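# Park the bicycle in the floor rack with kickstand raised

## Task

Put the bike into the floor rack so that one wheel sits in the slot with its tyre up against the slot's closed end, and the kickstand is raised completely. When finished the bike must be motionless and touch nothing but the rack (no wall, furniture or loose item). The rack is loose on the floor, not anchored. Toppling over or finishing in a tilted state counts as failure.

## Robot and tools

ROBOT. TidyBot++: a base 0.54 m long, 0.50 m wide, 0.38 m tall on four powered casters, carrying a single seven-joint arm with a two-finger gripper. The shoulder sits 0.12 m ahead of the base centre, 0.68 m up. Upper arm 0.42 m, forearm 0.31 m, hand 0.31 m to the hand point. The arm starts folded, hand down, poking up to 0.08 m past the base front. Cameras: base_camera (on the base, looking ahead and down, 644x364) and wrist_camera (looks along the hand, fisheye, 644x476).

FRAMES. Base frame: origin on the floor below the base centre, x forward, y left, z up, metres. hand_pose and hand_target are in this frame (point between the finger pads; hand z axis runs along the fingers, fingers close along its y). Odometry frame is the base frame as it was at scene start; base_odometry gives x, y and heading (rad, left positive, -3.142 to 3.142) from wheel turns, so slipping shows as travel and drift grows over many moves. base_tilt is in degrees, forward and right positive; about 1 degree of bias.

move. One action per call; its parts start together. Keys:
- base: object, each entry an offset from where the base is when the command begins, along its axes at that moment. translate_m: metres, forward +, -2 to 2. strafe_m: metres, left +, -2 to 2. rotate_rad: radians, counter-clockwise from above +, -6.3 to 6.3. Translate plus strafe give one straight-line drive.
- joints: object of absolute angles by name, radians. joint_1_rad any angle (vertical axis; + is clockwise from above, opposite to heading). joint_2_rad -2.249 to 2.249 (0 = upper arm vertical, + leans forward). joint_3_rad any angle. joint_4_rad -2.579 to 2.579 (elbow, 0 straight; negative bends forward when joint_3 is 3.14). joint_5_rad any angle. joint_6_rad -2.099 to 2.099 (wrist). joint_7_rad any angle (hand roll; at 1.57 with hand down, fingers open left/right). gripper_pos 0 (open) to 1 (closed); finger gap is roughly 85 x (1 - gripper_pos) mm. Unlimited joints take the short way round, so turn large amounts in steps under half a turn.
- target: one list of 7 numbers, [x, y, z, qw, qx, qy, qz], an absolute hand pose in the base frame (metres, then unit quaternion), same layout as hand_pose. Alongside it, joints may only hold gripper_pos.
- speeds: caps for this action: translate_m and strafe_m 0.05 to 0.5 m/s (give one value only when combining them), rotate_rad 0.1 to 1.57 rad/s.
- min_time_s: 0.1 to 8 s, shortest duration of the arm motions.
- cameras: list of base_camera, wrist_camera or all; [] for none; omitted means all only for an action-free call.
- blocking: true/omitted returns when everything rests; false returns in about 0.5 s while motion continues.
An action-free move just reports state and images. Actions end after 15 s; base drives time out at 14 s. Unknown keys make a call invalid; out-of-range values get it refused.

wait: seconds 0 to 10, optional cameras; returns early once earlier motions rest. wait(0) shows an unfinished move under "earlier move". stop: brakes all your running motions (cameras optional). zoom_image: camera plus region [x0, y0, x1, y1] in pixels from the top-left, at most 504 by 504, on that camera's newest image. finished_scene: scene number; ends the scene irreversibly, so the bike must already be parked and still.

RESULTS. The "move" line says done or the worst status. base_status, joint_status, hand_status: moving, done, off_target (rested away from target, maybe still pushing), stopped, contact_stop, time_out, not_followed, torque_fault, limit_stop_at_motor_heat. "joint command not followed" plus "cause:" means a self-collision check withheld targets; "pose unreachable" means a target was withheld. joint_positions, motor_effort (percent of max, peak in brackets), Motor temperatures (one per arm joint), on_its_own (uncommanded behaviour), "pictures" (image order). An uncommanded stop, refused call or torque fault cancels the remaining move, wait and finished_scene calls of that reply. Gripper at 1 reading off_target means something is held.

HAND TIPS. After a target, correct by adding (wanted - hand_pose) to the previous target's x, y, z; to hold still, resend hand_target, not hand_pose. The arm sags under loads and can stop short by its tolerance; images show the true hand. Low, forward-pointing targets close to the base may miss or hit the base; nothing prevents arm-base contact. A hand pointing down reaches at most about 0.94 m high, only near the base.

AVOID. Don't drive or turn while the arm is snagged above about 0.6 m; don't swing a stretched arm sideways or push/pull hard on a raised hand, which can tip the robot (backing off rights it). Torque limits: 104.5 N m for joints 1-4, 51.3 for 5-7; exceeding one freezes the arm for 10 s. Motors warn at 60 °C and fault at 75 °C; avoid long stretched or loaded holds. Don't let the bike fall, drop it, or slam it; don't grip it hard while it rests on something, and don't shove the unanchored rack. A loose object may occasionally be nudged by outside forces.

Each tool is called after "Emit:" as name([rows], argument=value, ...), one row to a line, values as JSON.

## Session

Emit:
move(cameras=["all"])

Scene clock: 0.00 s.
Motor temperatures (°C): [35 27 33 31 39 41 43]
base_odometry: x=+0.000 y=+0.000 heading=+0.000
base_tilt: forward=-0.5 right=+0.0
base_status: not commanded
joint_positions: joint_1_rad=-0.007 joint_2_rad=-0.340 joint_3_rad=+3.128 joint_4_rad=-2.546 joint_5_rad=+0.025 joint_6_rad=-0.893 joint_7_rad=+1.535 gripper_pos=+0.000
joint_status: not commanded
motor_effort: joint_1_rad=+0 joint_2_rad=+0 joint_3_rad=+0 joint_4_rad=+11 joint_5_rad=+1 joint_6_rad=+1 joint_7_rad=+0
hand_pose: x=+0.2451 y=-0.0026 z=+0.5810 quat_wxyz=(+0.011, +1.000, +0.000, +0.022) (m; base frame)
hand_target: x=+0.2450 y=-0.0026 z=+0.5809 quat_wxyz=(+0.011, +1.000, +0.000, +0.022) (m; base frame)
hand_status: not commanded
pictures: base_camera, wrist_camera

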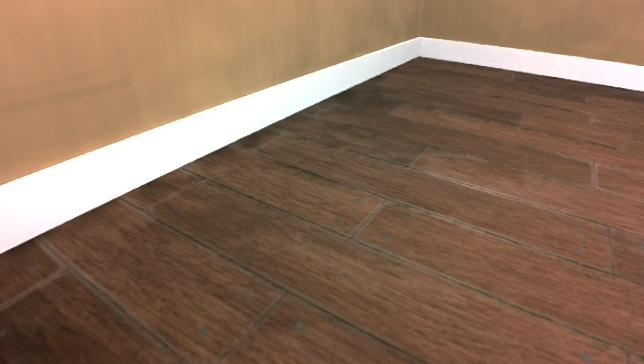

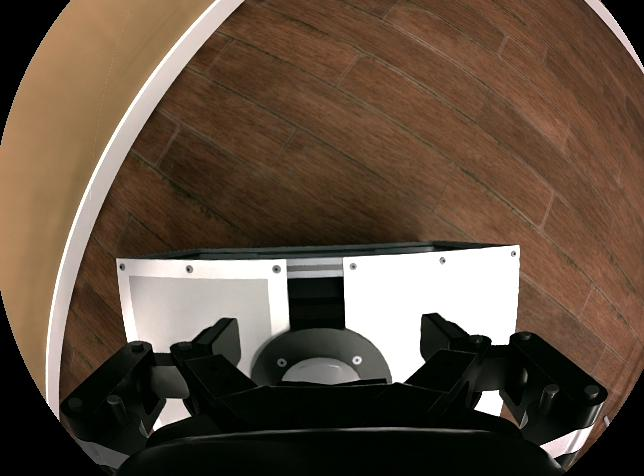

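Emit:
move(base={"rotate_rad": -0.9}, speeds={"rotate_rad": 0.6}, cameras=["all"])

Emit:
move(base={"rotate_rad": -0.9}, speeds={"rotate_rad": 0.6}, cameras=["all"])

Emit:
move(base={"rotate_rad": -0.9}, speeds={"rotate_rad": 0.6}, cameras=["all"])

Scene clock: 13.50 s.
move: done
base_odometry: x=+0.000 y=+0.000 heading=-0.900
base_tilt: forward=-0.5 right=+0.0
base_status: done
joint_positions: joint_1_rad=-0.007 joint_2_rad=-0.340 joint_3_rad=+3.128 joint_4_rad=-2.546 joint_5_rad=+0.025 joint_6_rad=-0.893 joint_7_rad=+1.535 gripper_pos=+0.000
joint_status: not commanded
motor_effort: joint_1_rad=+0(1) joint_2_rad=-1(2) joint_3_rad=+0(1) joint_4_rad=+11(12) joint_5_rad=+1(2) joint_6_rad=+1(2) joint_7_rad=+0(1)
hand_pose: x=+0.2451 y=-0.0026 z=+0.5810 quat_wxyz=(+0.011, +1.000, +0.000, +0.022) (m; base frame)
hand_target: x=+0.2450 y=-0.0026 z=+0.5809 quat_wxyz=(+0.011, +1.000, +0.000, +0.022) (m; base frame)
hand_status: not commanded
pictures: base_camera, wrist_camera

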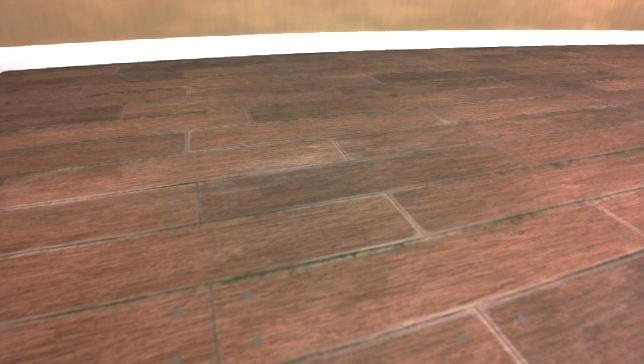

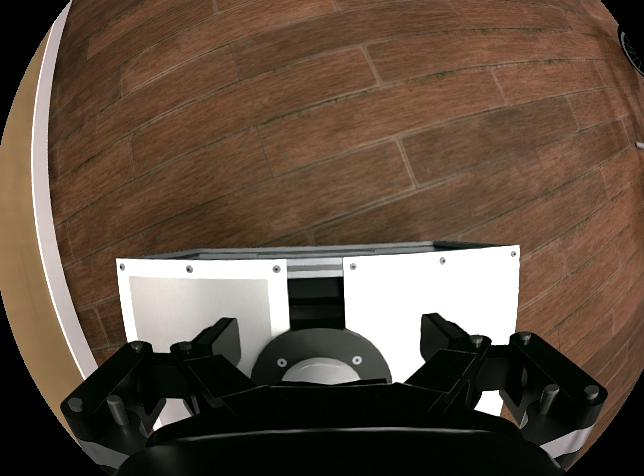

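Scene clock: 15.67 s.
move: done
base_odometry: x=+0.000 y=+0.000 heading=-1.799
base_tilt: forward=-0.5 right=+0.0
base_status: done
joint_positions: joint_1_rad=-0.007 joint_2_rad=-0.340 joint_3_rad=+3.128 joint_4_rad=-2.546 joint_5_rad=+0.025 joint_6_rad=-0.893 joint_7_rad=+1.535 gripper_pos=+0.000
joint_status: not commanded
motor_effort: joint_1_rad=+0(1) joint_2_rad=-1(2) joint_3_rad=+0(1) joint_4_rad=+11(12) joint_5_rad=+1(2) joint_6_rad=+1(1) joint_7_rad=+1(1)
hand_pose: x=+0.2451 y=-0.0026 z=+0.5810 quat_wxyz=(+0.011, +1.000, +0.000, +0.022) (m; base frame)
hand_target: x=+0.2450 y=-0.0026 z=+0.5809 quat_wxyz=(+0.011, +1.000, +0.000, +0.022) (m; base frame)
hand_status: not commanded
pictures: base_camera, wrist_camera

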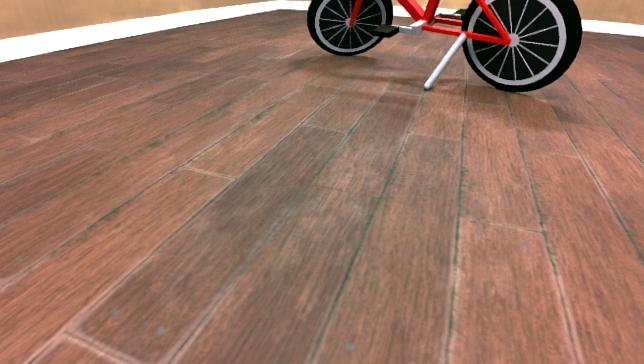

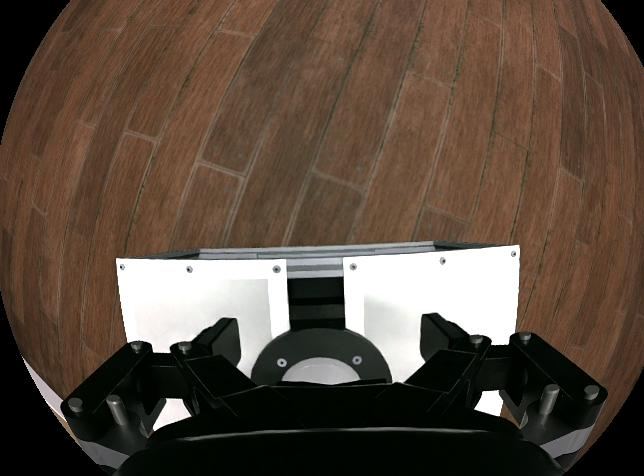

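Scene clock: 17.83 s.
move: done
base_odometry: x=+0.000 y=+0.000 heading=-2.699
base_tilt: forward=-0.5 right=+0.0
base_status: done
joint_positions: joint_1_rad=-0.007 joint_2_rad=-0.340 joint_3_rad=+3.128 joint_4_rad=-2.546 joint_5_rad=+0.025 joint_6_rad=-0.893 joint_7_rad=+1.535 gripper_pos=+0.000
joint_status: not commanded
motor_effort: joint_1_rad=+0(1) joint_2_rad=-1(2) joint_3_rad=+0(1) joint_4_rad=+11(12) joint_5_rad=+1(2) joint_6_rad=+1(1) joint_7_rad=+0(1)
hand_pose: x=+0.2451 y=-0.0026 z=+0.5810 quat_wxyz=(+0.011, +1.000, +0.000, +0.022) (m; base frame)
hand_target: x=+0.2450 y=-0.0026 z=+0.5809 quat_wxyz=(+0.011, +1.000, +0.000, +0.022) (m; base frame)
hand_status: not commanded
pictures: base_camera, wrist_camera

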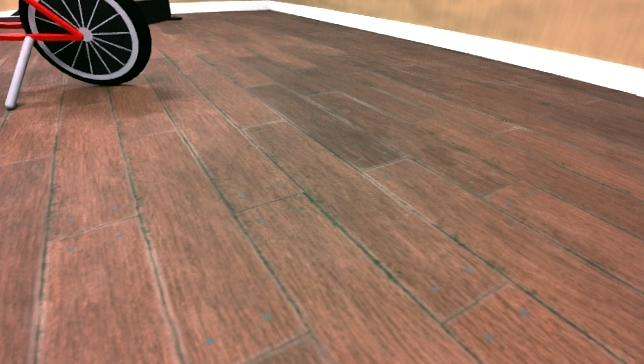

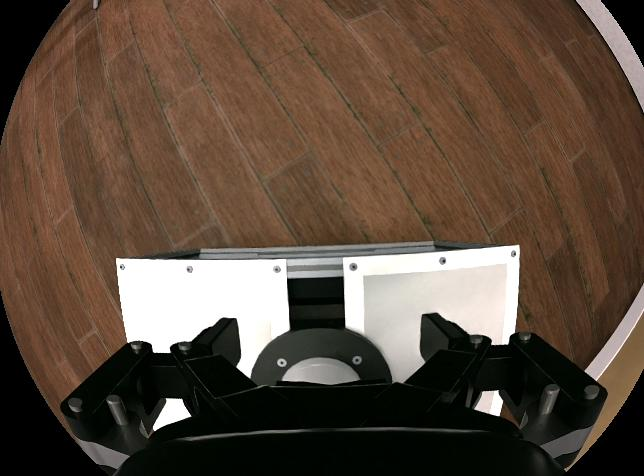

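Emit:
move(base={"rotate_rad": -0.9}, speeds={"rotate_rad": 0.6}, cameras=["all"])

Emit:
move(base={"rotate_rad": -0.9}, speeds={"rotate_rad": 0.6}, cameras=["all"])

Emit:
move(base={"rotate_rad": -0.9}, speeds={"rotate_rad": 0.6}, cameras=["all"])

Emit:
move(base={"rotate_rad": -2.6}, speeds={"rotate_rad": 0.6}, cameras=["all"])

Scene clock: 27.83 s.
move: done
base_odometry: x=+0.000 y=+0.000 heading=+2.685
base_tilt: forward=-0.5 right=+0.0
base_status: done
joint_positions: joint_1_rad=-0.007 joint_2_rad=-0.340 joint_3_rad=+3.128 joint_4_rad=-2.546 joint_5_rad=+0.025 joint_6_rad=-0.893 joint_7_rad=+1.535 gripper_pos=+0.000
joint_status: not commanded
motor_effort: joint_1_rad=-1(1) joint_2_rad=-1(2) joint_3_rad=+0(1) joint_4_rad=+11(12) joint_5_rad=+1(2) joint_6_rad=+1(1) joint_7_rad=+0(1)
hand_pose: x=+0.2451 y=-0.0026 z=+0.5810 quat_wxyz=(+0.011, +1.000, +0.000, +0.022) (m; base frame)
hand_target: x=+0.2450 y=-0.0026 z=+0.5809 quat_wxyz=(+0.011, +1.000, +0.000, +0.022) (m; base frame)
hand_status: not commanded
pictures: base_camera, wrist_camera

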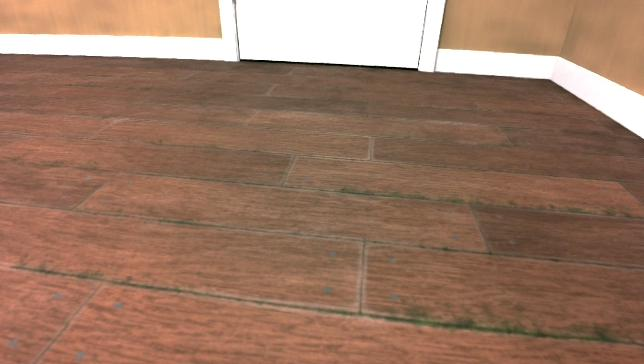

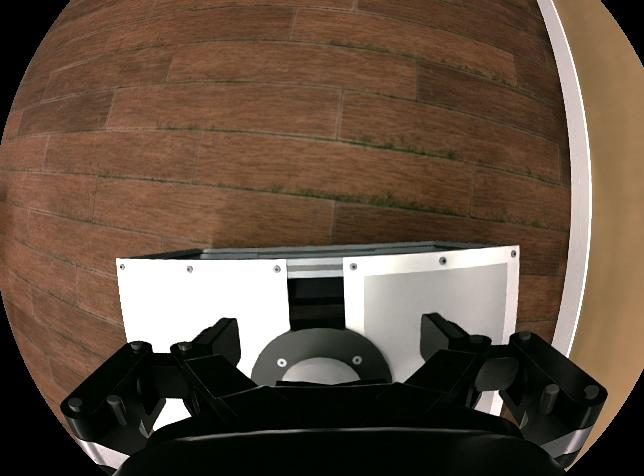

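Scene clock: 30.00 s.
move: done
base_odometry: x=+0.000 y=+0.000 heading=+1.785
base_tilt: forward=-0.5 right=+0.0
base_status: done
joint_positions: joint_1_rad=-0.007 joint_2_rad=-0.340 joint_3_rad=+3.128 joint_4_rad=-2.546 joint_5_rad=+0.025 joint_6_rad=-0.893 joint_7_rad=+1.535 gripper_pos=+0.000
joint_status: not commanded
motor_effort: joint_1_rad=+0(1) joint_2_rad=-1(2) joint_3_rad=+0(1) joint_4_rad=+11(12) joint_5_rad=+1(2) joint_6_rad=+1(1) joint_7_rad=+0(1)
hand_pose: x=+0.2451 y=-0.0026 z=+0.5810 quat_wxyz=(+0.011, +1.000, +0.000, +0.022) (m; base frame)
hand_target: x=+0.2450 y=-0.0026 z=+0.5809 quat_wxyz=(+0.011, +1.000, +0.000, +0.022) (m; base frame)
hand_status: not commanded
pictures: base_camera, wrist_camera

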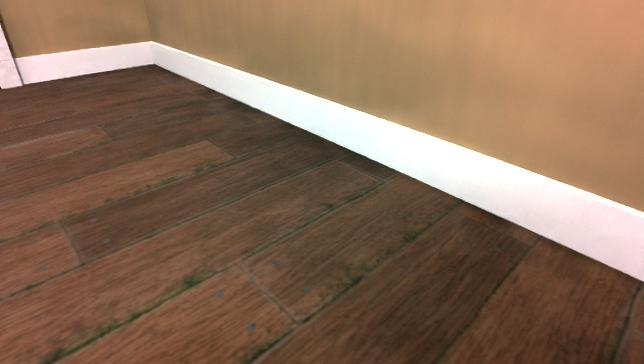

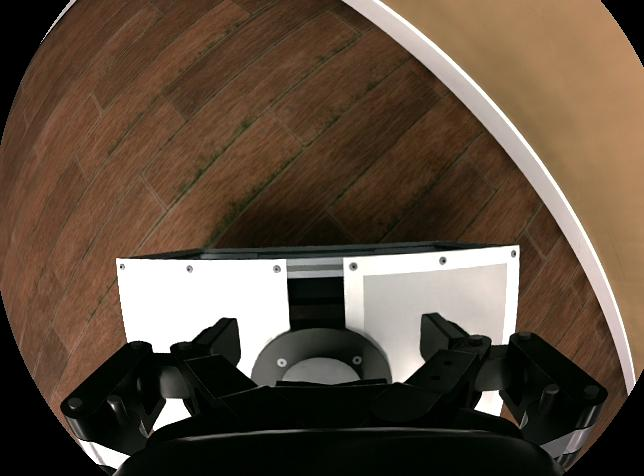

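Scene clock: 32.17 s.
move: done
base_odometry: x=+0.000 y=+0.000 heading=+0.885
base_tilt: forward=-0.5 right=+0.0
base_status: done
joint_positions: joint_1_rad=-0.007 joint_2_rad=-0.340 joint_3_rad=+3.128 joint_4_rad=-2.546 joint_5_rad=+0.025 joint_6_rad=-0.893 joint_7_rad=+1.535 gripper_pos=+0.000
joint_status: not commanded
motor_effort: joint_1_rad=+0(1) joint_2_rad=-2(2) joint_3_rad=+0(1) joint_4_rad=+12(12) joint_5_rad=+1(2) joint_6_rad=+1(1) joint_7_rad=+0(1)
hand_pose: x=+0.2451 y=-0.0026 z=+0.5810 quat_wxyz=(+0.011, +1.000, +0.000, +0.022) (m; base frame)
hand_target: x=+0.2450 y=-0.0026 z=+0.5809 quat_wxyz=(+0.011, +1.000, +0.000, +0.022) (m; base frame)
hand_status: not commanded
pictures: base_camera, wrist_camera

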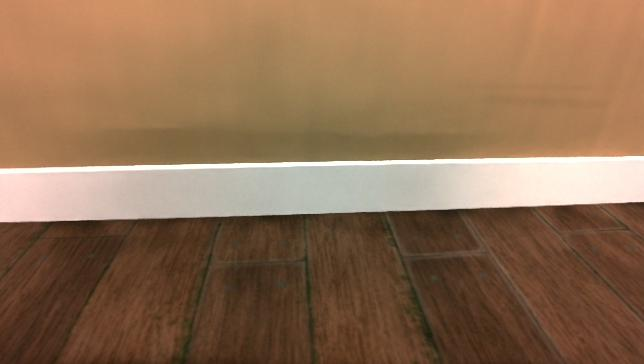

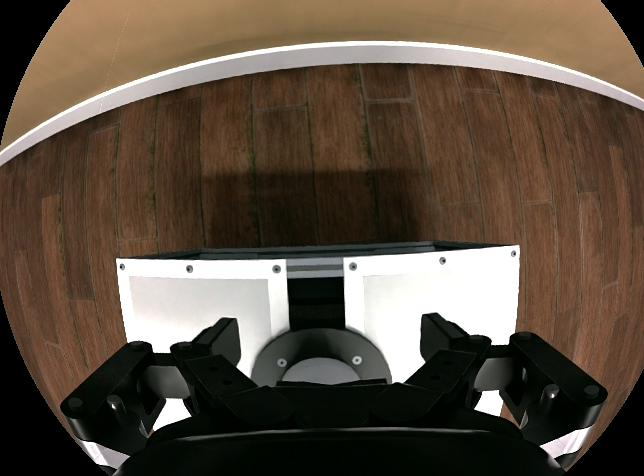

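Scene clock: 37.17 s.
move: done
base_odometry: x=+0.000 y=+0.000 heading=-1.714
base_tilt: forward=-0.5 right=+0.0
base_status: done
joint_positions: joint_1_rad=-0.007 joint_2_rad=-0.340 joint_3_rad=+3.128 joint_4_rad=-2.546 joint_5_rad=+0.025 joint_6_rad=-0.893 joint_7_rad=+1.535 gripper_pos=+0.000
joint_status: not commanded
motor_effort: joint_1_rad=+0(2) joint_2_rad=-1(2) joint_3_rad=+0(1) joint_4_rad=+11(12) joint_5_rad=+1(2) joint_6_rad=+0(1) joint_7_rad=+1(1)
hand_pose: x=+0.2451 y=-0.0026 z=+0.5810 quat_wxyz=(+0.011, +1.000, +0.000, +0.022) (m; base frame)
hand_target: x=+0.2450 y=-0.0026 z=+0.5809 quat_wxyz=(+0.011, +1.000, +0.000, +0.022) (m; base frame)
hand_status: not commanded
pictures: base_camera, wrist_camera

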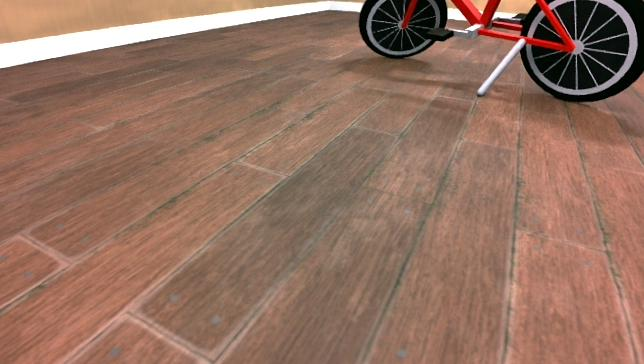

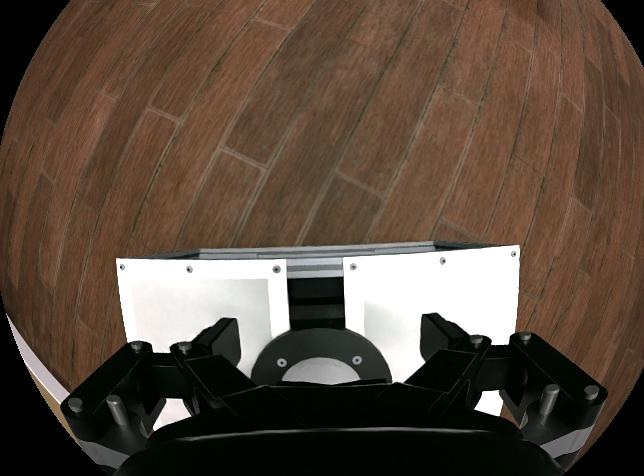

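Emit:
move(joints={"joint_1_rad": 0, "joint_2_rad": -0.34, "joint_3_rad": 3.14, "joint_4_rad": -1.8, "joint_5_rad": 0, "joint_6_rad": -0.56, "joint_7_rad": 1.57}, base={"rotate_rad": -0.25}, min_time_s=3, cameras=["all"])

Scene clock: 56.23 s.
move: done
base_odometry: x=+0.000 y=+0.000 heading=-1.964
base_tilt: forward=-0.5 right=+0.0
base_status: done
joint_positions: joint_1_rad=-0.007 joint_2_rad=-0.340 joint_3_rad=+3.128 joint_4_rad=-1.838 joint_5_rad=+0.025 joint_6_rad=-0.639 joint_7_rad=+1.535 gripper_pos=+0.000
joint_status: all done
motor_effort: joint_1_rad=-1(2) joint_2_rad=-8(8) joint_3_rad=+0(1) joint_4_rad=+18(18) joint_5_rad=+1(2) joint_6_rad=+8(8) joint_7_rad=+1(1)
hand_pose: x=+0.5546 y=+0.0066 z=+0.9342 quat_wxyz=(+0.000, +0.877, -0.001, +0.481) (m; base frame)
hand_target: x=+0.5715 y=+0.0022 z=+0.9781 quat_wxyz=(+0.000, +0.847, +0.000, +0.532) (m; base frame)
hand_status: not commanded
pictures: base_camera, wrist_camera
camera_calibration:
wrist_camera: T_world_to_cam=[[-0.0271967, -0.999532, -0.0140098, 0.0344849], [-0.540701, 0.0264971, -0.840798, 1.14304], [0.840775, -0.0152918, -0.541168, 0.174388], [0, 0, 0, 1]] pos_world=[0.47236, 0.00684825, 1.05592]

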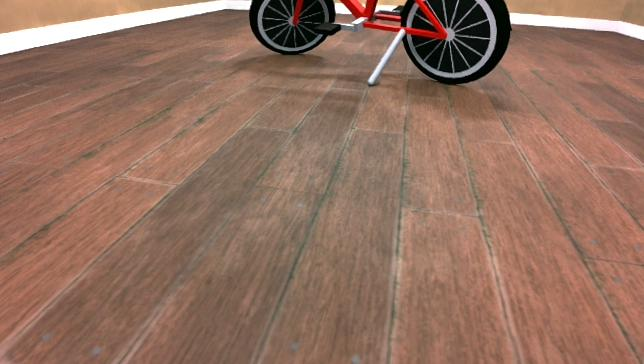

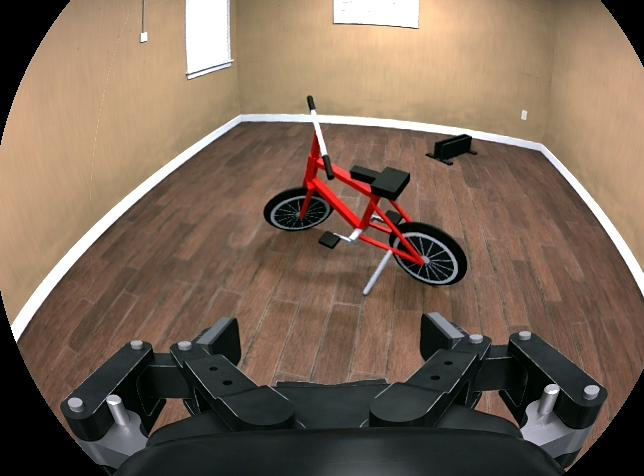

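Emit:
zoom_image(camera="wrist_camera", region=[400, 110, 520, 190])

Emit:
zoom_image(camera="wrist_camera", region=[250, 80, 480, 310])

Scaled by 4.200.

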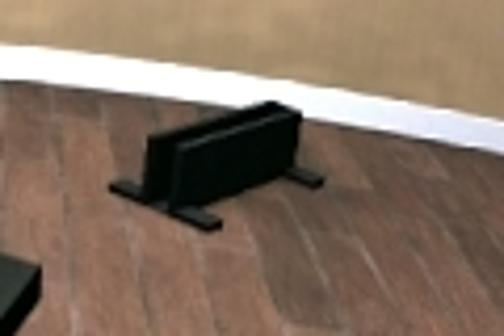

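Scaled by 2.191.

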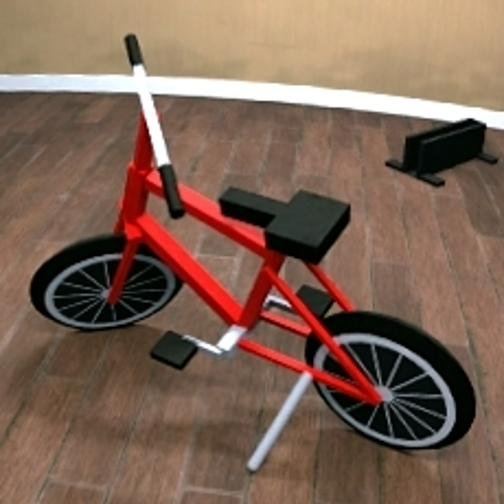

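Emit:
move(base={"translate_m": 0.9, "strafe_m": -1.1}, speeds={"translate_m": 0.4}, cameras=["all"])

Scene clock: 139.10 s.
move: done
base_odometry: x=-1.361 y=-0.410 heading=-1.965
base_tilt: forward=-0.5 right=+0.0
base_status: done
joint_positions: joint_1_rad=-0.007 joint_2_rad=-0.340 joint_3_rad=+3.130 joint_4_rad=-1.838 joint_5_rad=+0.025 joint_6_rad=-0.638 joint_7_rad=+1.535 gripper_pos=+0.000
joint_status: not commanded
motor_effort: joint_1_rad=-1(2) joint_2_rad=-7(11) joint_3_rad=+0(2) joint_4_rad=+18(18) joint_5_rad=+1(2) joint_6_rad=+7(8) joint_7_rad=+0(1)
hand_pose: x=+0.5548 y=+0.0054 z=+0.9347 quat_wxyz=(+0.000, +0.876, -0.002, +0.482) (m; base frame)
hand_target: x=+0.5715 y=+0.0022 z=+0.9781 quat_wxyz=(+0.000, +0.847, +0.000, +0.532) (m; base frame)
hand_status: not commanded
pictures: base_camera, wrist_camera
camera_calibration:
wrist_camera: T_world_to_cam=[[-0.0294981, -0.999457, -0.0146907, 0.0352903], [-0.539312, 0.0282882, -0.841631, 1.14353], [0.841589, -0.0169036, -0.539854, 0.172773], [0, 0, 0, 1]] pos_world=[0.472359, 0.00584311, 1.05622]

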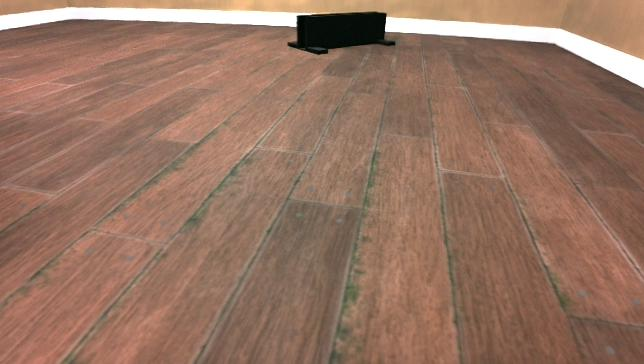

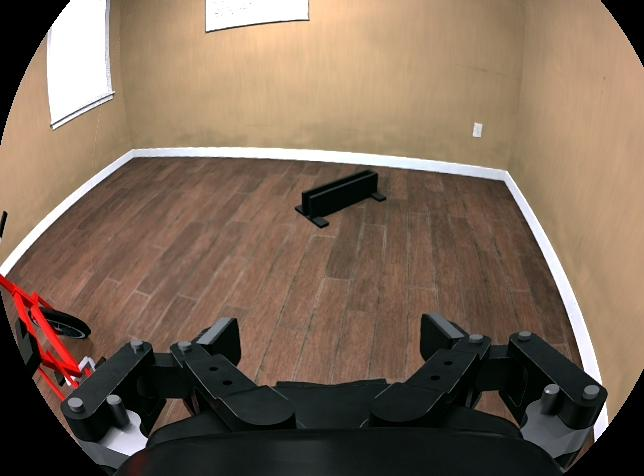

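Emit:
zoom_image(camera="wrist_camera", region=[280, 155, 400, 235])

Emit:
zoom_image(camera="base_camera", region=[270, 0, 420, 70])

Scaled by 4.200.

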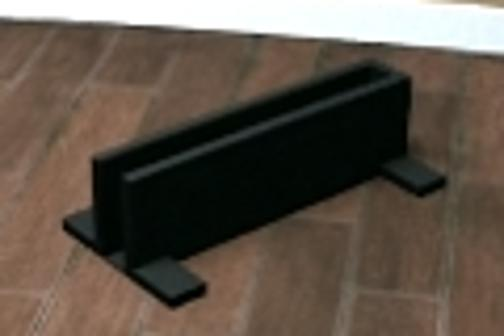

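Scaled by 3.360.

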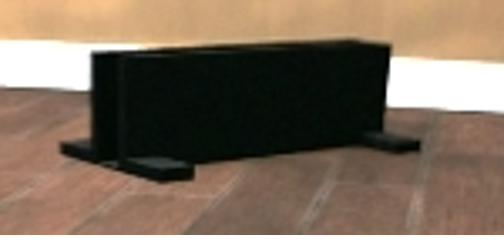

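Emit:
move(base={"rotate_rad": 0.8}, speeds={"rotate_rad": 0.5}, cameras=["all"])

Scene clock: 323.80 s.
move: done
base_odometry: x=-1.361 y=-0.410 heading=-1.165
base_tilt: forward=-0.5 right=+0.0
base_status: done
joint_positions: joint_1_rad=-0.005 joint_2_rad=-0.340 joint_3_rad=+3.131 joint_4_rad=-1.838 joint_5_rad=+0.025 joint_6_rad=-0.638 joint_7_rad=+1.535 gripper_pos=+0.000
joint_status: not commanded
motor_effort: joint_1_rad=-1(1) joint_2_rad=-8(8) joint_3_rad=+0(2) joint_4_rad=+18(18) joint_5_rad=+1(2) joint_6_rad=+7(8) joint_7_rad=+0(1)
hand_pose: x=+0.5548 y=+0.0040 z=+0.9347 quat_wxyz=(+0.001, +0.876, -0.003, +0.482) (m; base frame)
hand_target: x=+0.5715 y=+0.0022 z=+0.9781 quat_wxyz=(+0.000, +0.847, +0.000, +0.532) (m; base frame)
hand_status: not commanded
pictures: base_camera, wrist_camera
camera_calibration:
wrist_camera: T_world_to_cam=[[-0.0325994, -0.999355, -0.0150567, 0.0358357], [-0.539218, 0.0302698, -0.841622, 1.14351], [0.841535, -0.0193175, -0.539857, 0.17279], [0, 0, 0, 1]] pos_world=[0.47236, 0.00453669, 1.05622]

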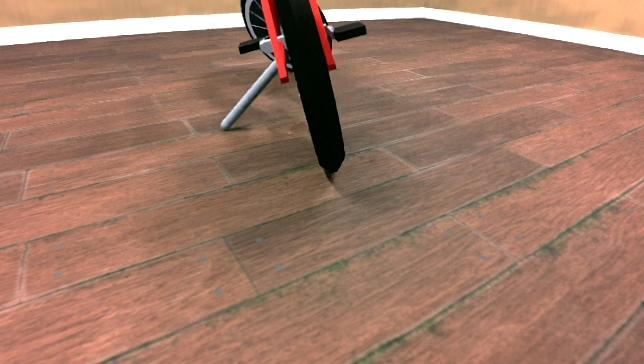

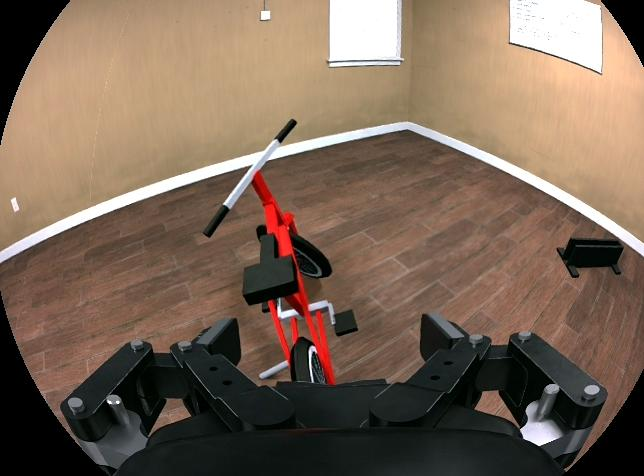

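Emit:
zoom_image(camera="wrist_camera", region=[190, 110, 390, 390])

Emit:
zoom_image(camera="base_camera", region=[190, 0, 410, 190])

Emit:
zoom_image(camera="wrist_camera", region=[540, 220, 640, 290])

Scaled by 1.800.

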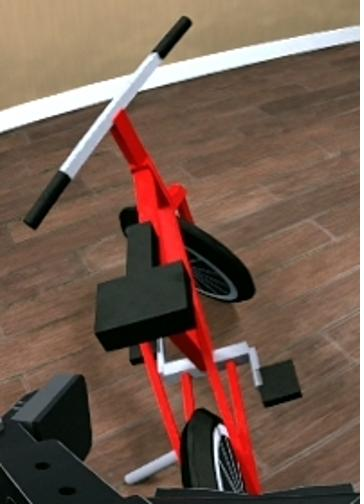

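Scaled by 2.291.

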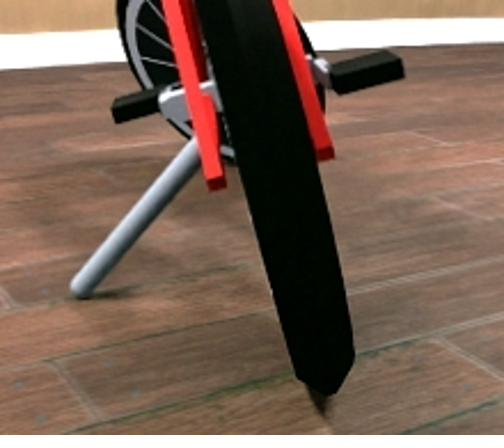

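Scaled by 5.040.

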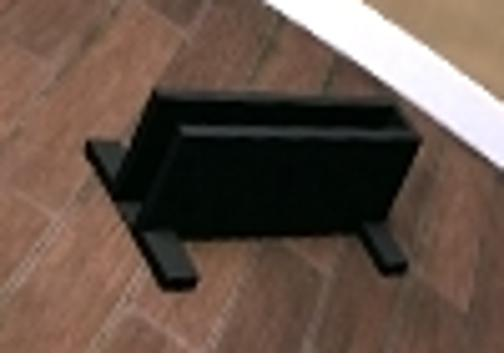

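Emit:
move(base={"translate_m": 0.95, "strafe_m": 1.4}, speeds={"translate_m": 0.4})

Emit:
move(base={"rotate_rad": -1.4}, speeds={"rotate_rad": 0.6}, cameras=["all"])

Scene clock: 440.80 s.
move: done
base_odometry: x=+0.300 y=-0.730 heading=-1.164
base_tilt: forward=-0.5 right=+0.0
base_status: done
joint_positions: joint_1_rad=-0.004 joint_2_rad=-0.340 joint_3_rad=+3.132 joint_4_rad=-1.838 joint_5_rad=+0.024 joint_6_rad=-0.638 joint_7_rad=+1.535 gripper_pos=+0.000
joint_status: not commanded
motor_effort: joint_1_rad=+0(1) joint_2_rad=-8(9) joint_3_rad=+0(2) joint_4_rad=+18(18) joint_5_rad=+1(2) joint_6_rad=+8(8) joint_7_rad=+1(1)
hand_pose: x=+0.5549 y=+0.0035 z=+0.9348 quat_wxyz=(+0.001, +0.876, -0.004, +0.482) (m; base frame)
hand_target: x=+0.5715 y=+0.0022 z=+0.9781 quat_wxyz=(+0.000, +0.847, +0.000, +0.532) (m; base frame)
hand_status: not commanded
pictures: none

Scene clock: 443.80 s.
move: done
base_odometry: x=+0.300 y=-0.730 heading=-2.564
base_tilt: forward=-0.5 right=+0.0
base_status: done
joint_positions: joint_1_rad=-0.003 joint_2_rad=-0.340 joint_3_rad=+3.133 joint_4_rad=-1.838 joint_5_rad=+0.024 joint_6_rad=-0.638 joint_7_rad=+1.535 gripper_pos=+0.000
joint_status: not commanded
motor_effort: joint_1_rad=+0(2) joint_2_rad=-8(9) joint_3_rad=+0(2) joint_4_rad=+18(18) joint_5_rad=+1(2) joint_6_rad=+8(8) joint_7_rad=+0(1)
hand_pose: x=+0.5549 y=+0.0026 z=+0.9348 quat_wxyz=(+0.001, +0.876, -0.005, +0.482) (m; base frame)
hand_target: x=+0.5715 y=+0.0022 z=+0.9781 quat_wxyz=(+0.000, +0.847, +0.000, +0.532) (m; base frame)
hand_status: not commanded
pictures: base_camera, wrist_camera
camera_calibration:
wrist_camera: T_world_to_cam=[[-0.0355021, -0.999246, -0.0156895, 0.0366744], [-0.538814, 0.0323608, -0.841803, 1.14368], [0.841676, -0.0214321, -0.539557, 0.172359], [0, 0, 0, 1]] pos_world=[0.472461, 0.00333041, 1.05633]

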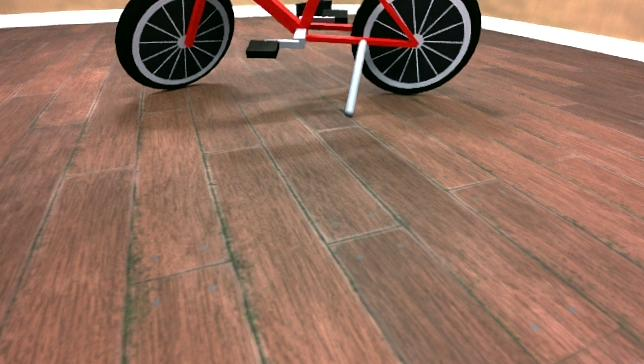

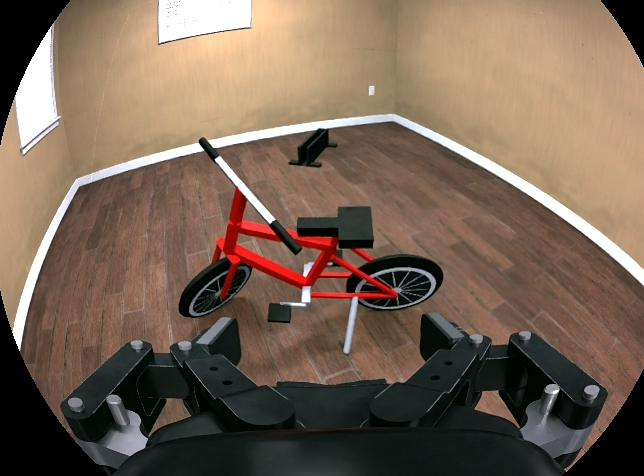

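Emit:
zoom_image(camera="base_camera", region=[100, 0, 500, 130])

Emit:
zoom_image(camera="wrist_camera", region=[170, 130, 460, 370])

Emit:
zoom_image(camera="base_camera", region=[290, 0, 440, 120])

Scaled by 1.260.

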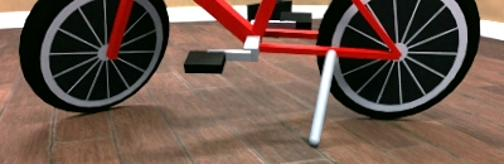

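Scaled by 1.738.

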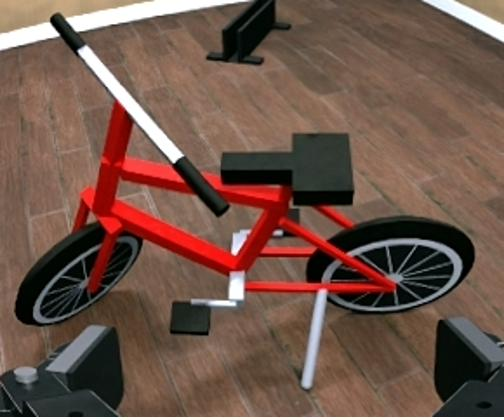

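Scaled by 3.360.

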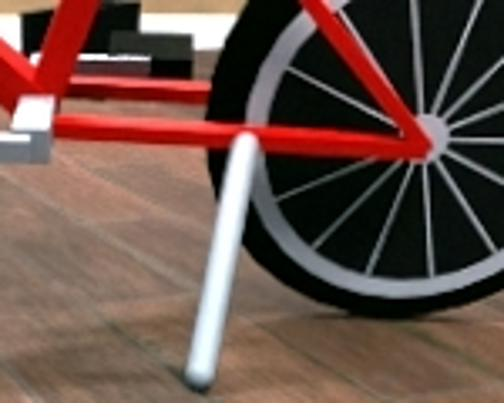

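Emit:
zoom_image(camera="base_camera", region=[100, 0, 250, 120])

Emit:
zoom_image(camera="wrist_camera", region=[170, 220, 330, 340])

Emit:
zoom_image(camera="wrist_camera", region=[300, 220, 460, 360])

Scaled by 3.360.

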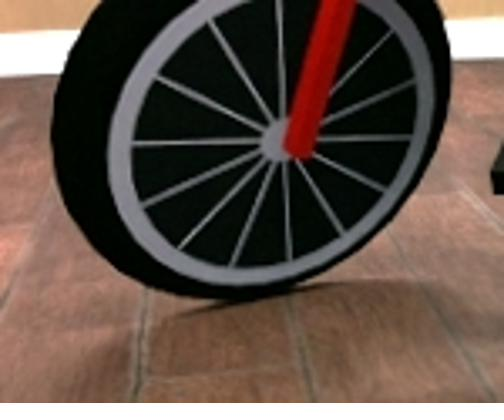

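Scaled by 3.150.

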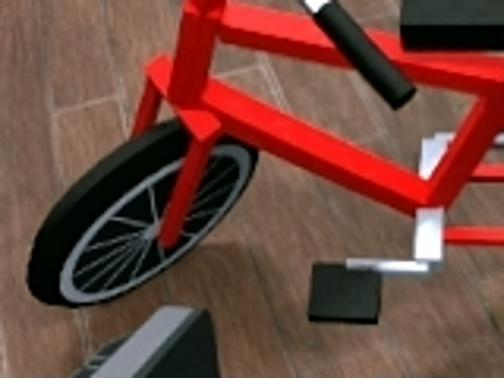

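Scaled by 3.150.

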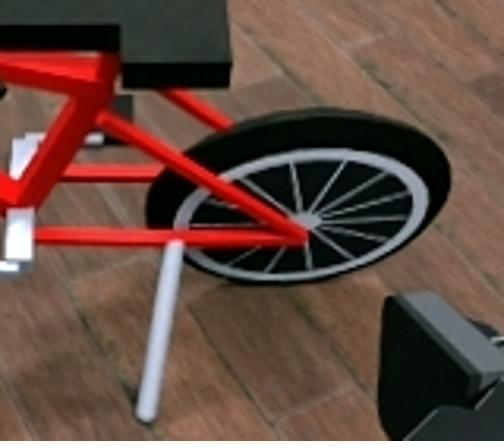

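Emit:
move(base={"translate_m": 1.189, "strafe_m": -1.288}, speeds={"translate_m": 0.4}, cameras=["base_camera"])

Scene clock: 599.47 s.
move: done
base_odometry: x=-1.399 y=-0.300 heading=-2.565
base_tilt: forward=-0.5 right=+0.0
base_status: done
joint_positions: joint_1_rad=-0.003 joint_2_rad=-0.341 joint_3_rad=+3.133 joint_4_rad=-1.838 joint_5_rad=+0.024 joint_6_rad=-0.637 joint_7_rad=+1.535 gripper_pos=+0.000
joint_status: not commanded
motor_effort: joint_1_rad=-1(1) joint_2_rad=-7(11) joint_3_rad=+0(2) joint_4_rad=+18(18) joint_5_rad=+1(2) joint_6_rad=+8(8) joint_7_rad=+0(1)
hand_pose: x=+0.5549 y=+0.0022 z=+0.9352 quat_wxyz=(+0.001, +0.876, -0.005, +0.483) (m; base frame)
hand_target: x=+0.5715 y=+0.0022 z=+0.9781 quat_wxyz=(+0.000, +0.847, +0.000, +0.532) (m; base frame)
hand_status: not commanded
pictures: base_camera

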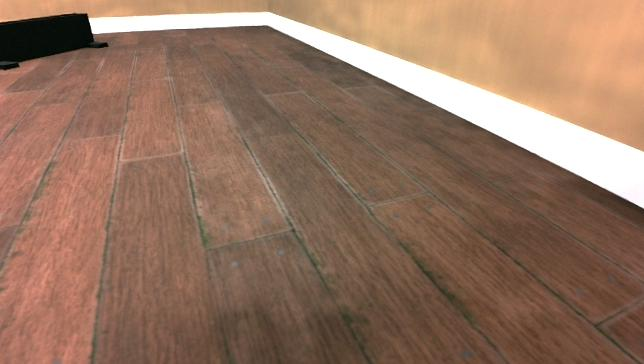

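Emit:
move(base={"rotate_rad": 0.815}, speeds={"rotate_rad": 0.6})

Emit:
move(base={"translate_m": 1.3, "strafe_m": -0.409}, speeds={"translate_m": 0.4}, cameras=["all"])

Scene clock: 612.63 s.
move: done
base_odometry: x=-1.399 y=-0.300 heading=-1.750
base_tilt: forward=-0.5 right=+0.0
base_status: done
joint_positions: joint_1_rad=-0.002 joint_2_rad=-0.341 joint_3_rad=+3.134 joint_4_rad=-1.838 joint_5_rad=+0.024 joint_6_rad=-0.637 joint_7_rad=+1.535 gripper_pos=+0.000
joint_status: not commanded
motor_effort: joint_1_rad=+0(2) joint_2_rad=-8(8) joint_3_rad=+0(2) joint_4_rad=+18(18) joint_5_rad=+1(2) joint_6_rad=+7(8) joint_7_rad=+0(1)
hand_pose: x=+0.5549 y=+0.0017 z=+0.9352 quat_wxyz=(+0.001, +0.876, -0.006, +0.483) (m; base frame)
hand_target: x=+0.5715 y=+0.0022 z=+0.9781 quat_wxyz=(+0.000, +0.847, +0.000, +0.532) (m; base frame)
hand_status: not commanded
pictures: none

Scene clock: 617.13 s.
move: done
base_odometry: x=-2.033 y=-1.506 heading=-1.749
base_tilt: forward=-0.5 right=+0.0
base_status: done
joint_positions: joint_1_rad=-0.002 joint_2_rad=-0.341 joint_3_rad=+3.134 joint_4_rad=-1.838 joint_5_rad=+0.024 joint_6_rad=-0.636 joint_7_rad=+1.535 gripper_pos=+0.000
joint_status: not commanded
motor_effort: joint_1_rad=+0(2) joint_2_rad=-7(10) joint_3_rad=+0(1) joint_4_rad=+18(19) joint_5_rad=+1(1) joint_6_rad=+8(8) joint_7_rad=+0(1)
hand_pose: x=+0.5549 y=+0.0017 z=+0.9357 quat_wxyz=(+0.001, +0.875, -0.006, +0.483) (m; base frame)
hand_target: x=+0.5715 y=+0.0022 z=+0.9781 quat_wxyz=(+0.000, +0.847, +0.000, +0.532) (m; base frame)
hand_status: not commanded
pictures: base_camera, wrist_camera
camera_calibration:
wrist_camera: T_world_to_cam=[[-0.0371167, -0.999181, -0.0161348, 0.0372047], [-0.536599, 0.0335487, -0.84317, 1.14453], [0.843021, -0.0226378, -0.537404, 0.170072], [0, 0, 0, 1]] pos_world=[0.47216, 0.00262683, 1.05703]

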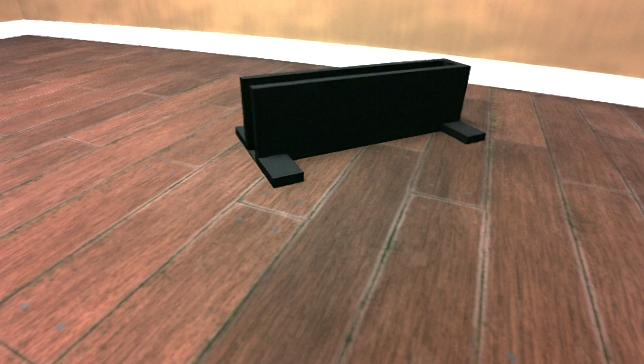

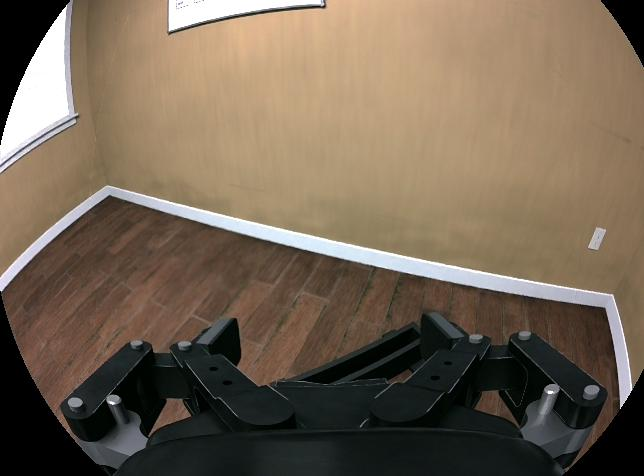

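Emit:
zoom_image(camera="base_camera", region=[220, 40, 500, 200])

Scaled by 1.800.

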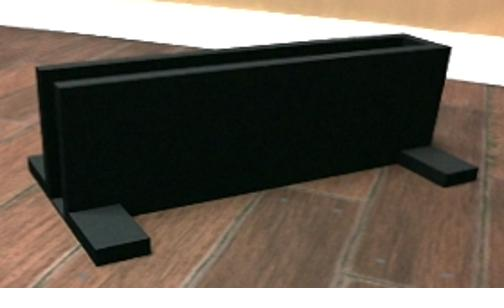

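Emit:
move(base={"translate_m": 0.33, "strafe_m": -0.1}, speeds={"translate_m": 0.2})

Emit:
move(target=[0.55, 0.0, 0.6, 0, 1, 0, 0], min_time_s=3, cameras=["all"])

Scene clock: 695.60 s.
move: done
base_odometry: x=-2.190 y=-1.813 heading=-1.749
base_tilt: forward=-0.5 right=+0.0
base_status: done
joint_positions: joint_1_rad=-0.002 joint_2_rad=-0.342 joint_3_rad=+3.134 joint_4_rad=-1.838 joint_5_rad=+0.024 joint_6_rad=-0.636 joint_7_rad=+1.535 gripper_pos=+0.000
joint_status: not commanded
motor_effort: joint_1_rad=-1(1) joint_2_rad=-7(10) joint_3_rad=+0(1) joint_4_rad=+18(18) joint_5_rad=+1(1) joint_6_rad=+7(8) joint_7_rad=+0(1)
hand_pose: x=+0.5549 y=+0.0017 z=+0.9361 quat_wxyz=(+0.001, +0.875, -0.006, +0.484) (m; base frame)
hand_target: x=+0.5715 y=+0.0022 z=+0.9781 quat_wxyz=(+0.000, +0.847, +0.000, +0.532) (m; base frame)
hand_status: not commanded
pictures: none

Scene clock: 699.13 s.
move: done
base_odometry: x=-2.190 y=-1.813 heading=-1.749
base_tilt: forward=-0.5 right=+0.0
base_status: not commanded
joint_positions: joint_1_rad=-0.003 joint_2_rad=+0.359 joint_3_rad=+3.142 joint_4_rad=-1.752 joint_5_rad=+0.024 joint_6_rad=-0.972 joint_7_rad=+1.541 gripper_pos=+0.000
joint_status: not commanded
motor_effort: joint_1_rad=+0(2) joint_2_rad=-25(26) joint_3_rad=+0(1) joint_4_rad=+12(18) joint_5_rad=+1(1) joint_6_rad=+1(8) joint_7_rad=+0(1)
hand_pose: x=+0.5548 y=-0.0041 z=+0.6034 quat_wxyz=(+0.010, +0.999, -0.008, +0.029) (m; base frame)
hand_target: x=+0.5500 y=+0.0000 z=+0.6000 quat_wxyz=(+0.000, +1.000, +0.000, +0.000) (m; base frame)
hand_status: done (0.007 m and 3.7 deg from the pose sent, 0.336 m and 57.9 deg at the start)
pictures: base_camera, wrist_camera
camera_calibration:
wrist_camera: T_world_to_cam=[[-0.0411129, -0.998606, 0.0331124, -0.00155432], [-0.99774, 0.0392696, -0.0545168, 0.644417], [0.0531405, -0.0352789, -0.997964, 0.7075], [0, 0, 0, 1]] pos_world=[0.6053, -0.00189833, 0.741242]

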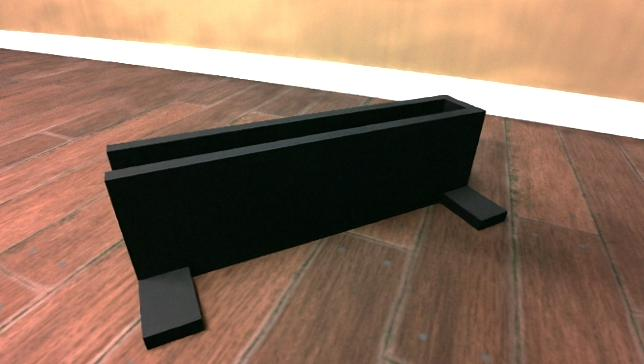

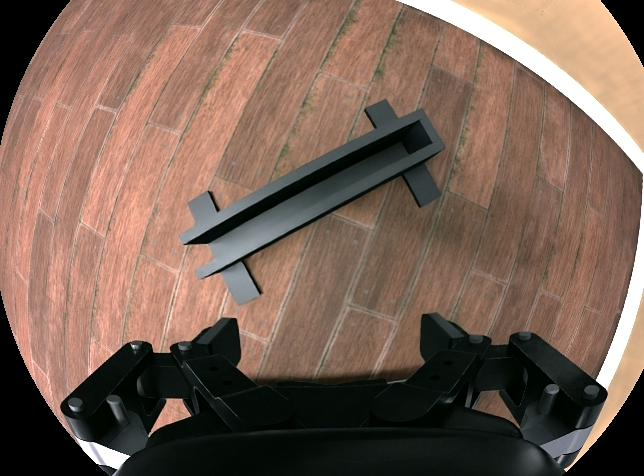

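Emit:
zoom_image(camera="wrist_camera", region=[160, 80, 460, 320])

Scaled by 1.680.

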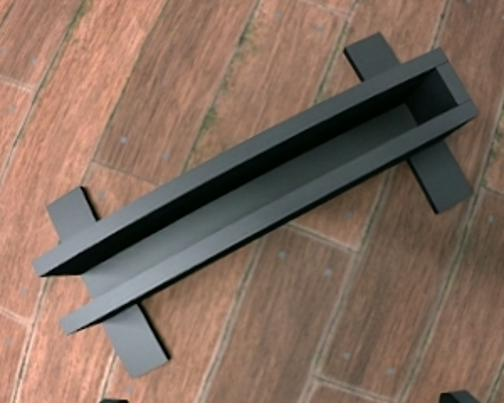

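Emit:
zoom_image(camera="wrist_camera", region=[170, 180, 290, 310])

Emit:
zoom_image(camera="wrist_camera", region=[350, 90, 460, 215])

Scaled by 3.877.

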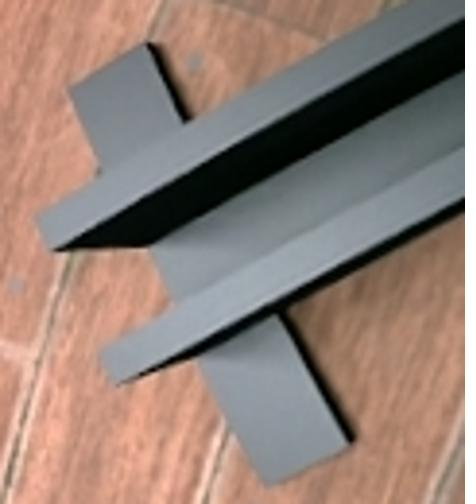

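Scaled by 4.032.

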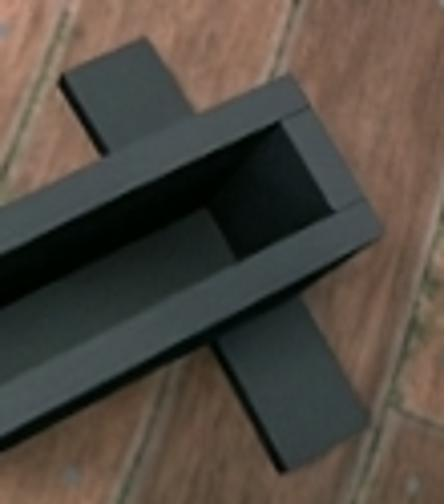

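Emit:
move(target=[0.655, -0.005, 0.35, 0, 0.5306, 0.8476, 0], joints={"gripper_pos": 0.45}, min_time_s=4, cameras=["all"])

Scene clock: 837.50 s.
move: done
base_odometry: x=-2.190 y=-1.813 heading=-1.749
base_tilt: forward=-0.5 right=+0.0
base_status: not commanded
joint_positions: joint_1_rad=+0.227 joint_2_rad=+0.990 joint_3_rad=+2.768 joint_4_rad=-1.549 joint_5_rad=+0.496 joint_6_rad=-0.768 joint_7_rad=+3.148 gripper_pos=+0.450
joint_status: all done
motor_effort: joint_1_rad=+1(2) joint_2_rad=-35(36) joint_3_rad=-5(5) joint_4_rad=+7(12) joint_5_rad=+1(2) joint_6_rad=+0(1) joint_7_rad=+0(1)
hand_pose: x=+0.6268 y=-0.0125 z=+0.3650 quat_wxyz=(-0.020, +0.559, +0.828, -0.029) (m; base frame)
hand_target: x=+0.6550 y=-0.0050 z=+0.3500 quat_wxyz=(+0.000, +0.531, +0.848, +0.000) (m; base frame)
hand_status: done (0.033 m and 5.6 deg from the pose sent, 0.272 m and 116.8 deg at the start)
pictures: base_camera, wrist_camera
camera_calibration:
wrist_camera: T_world_to_cam=[[0.934895, 0.350555, -0.0555206, -0.561545], [0.351469, -0.936171, 0.007342, -0.176826], [-0.049403, -0.0263778, -0.998431, 0.530086], [0, 0, 0, 1]] pos_world=[0.613322, 0.0452954, 0.499375]

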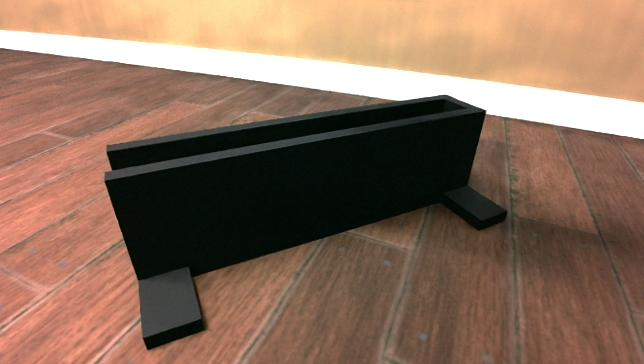

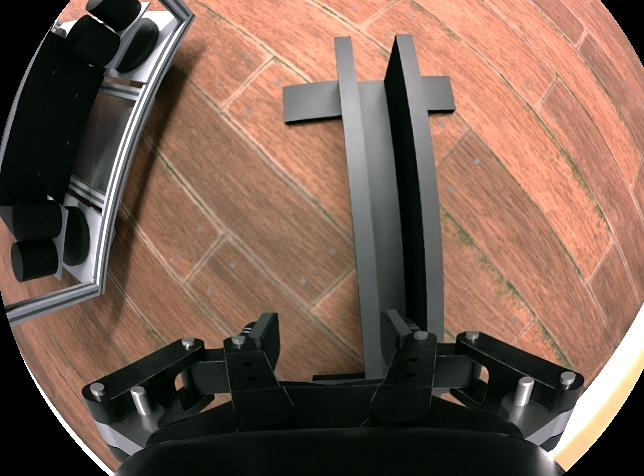

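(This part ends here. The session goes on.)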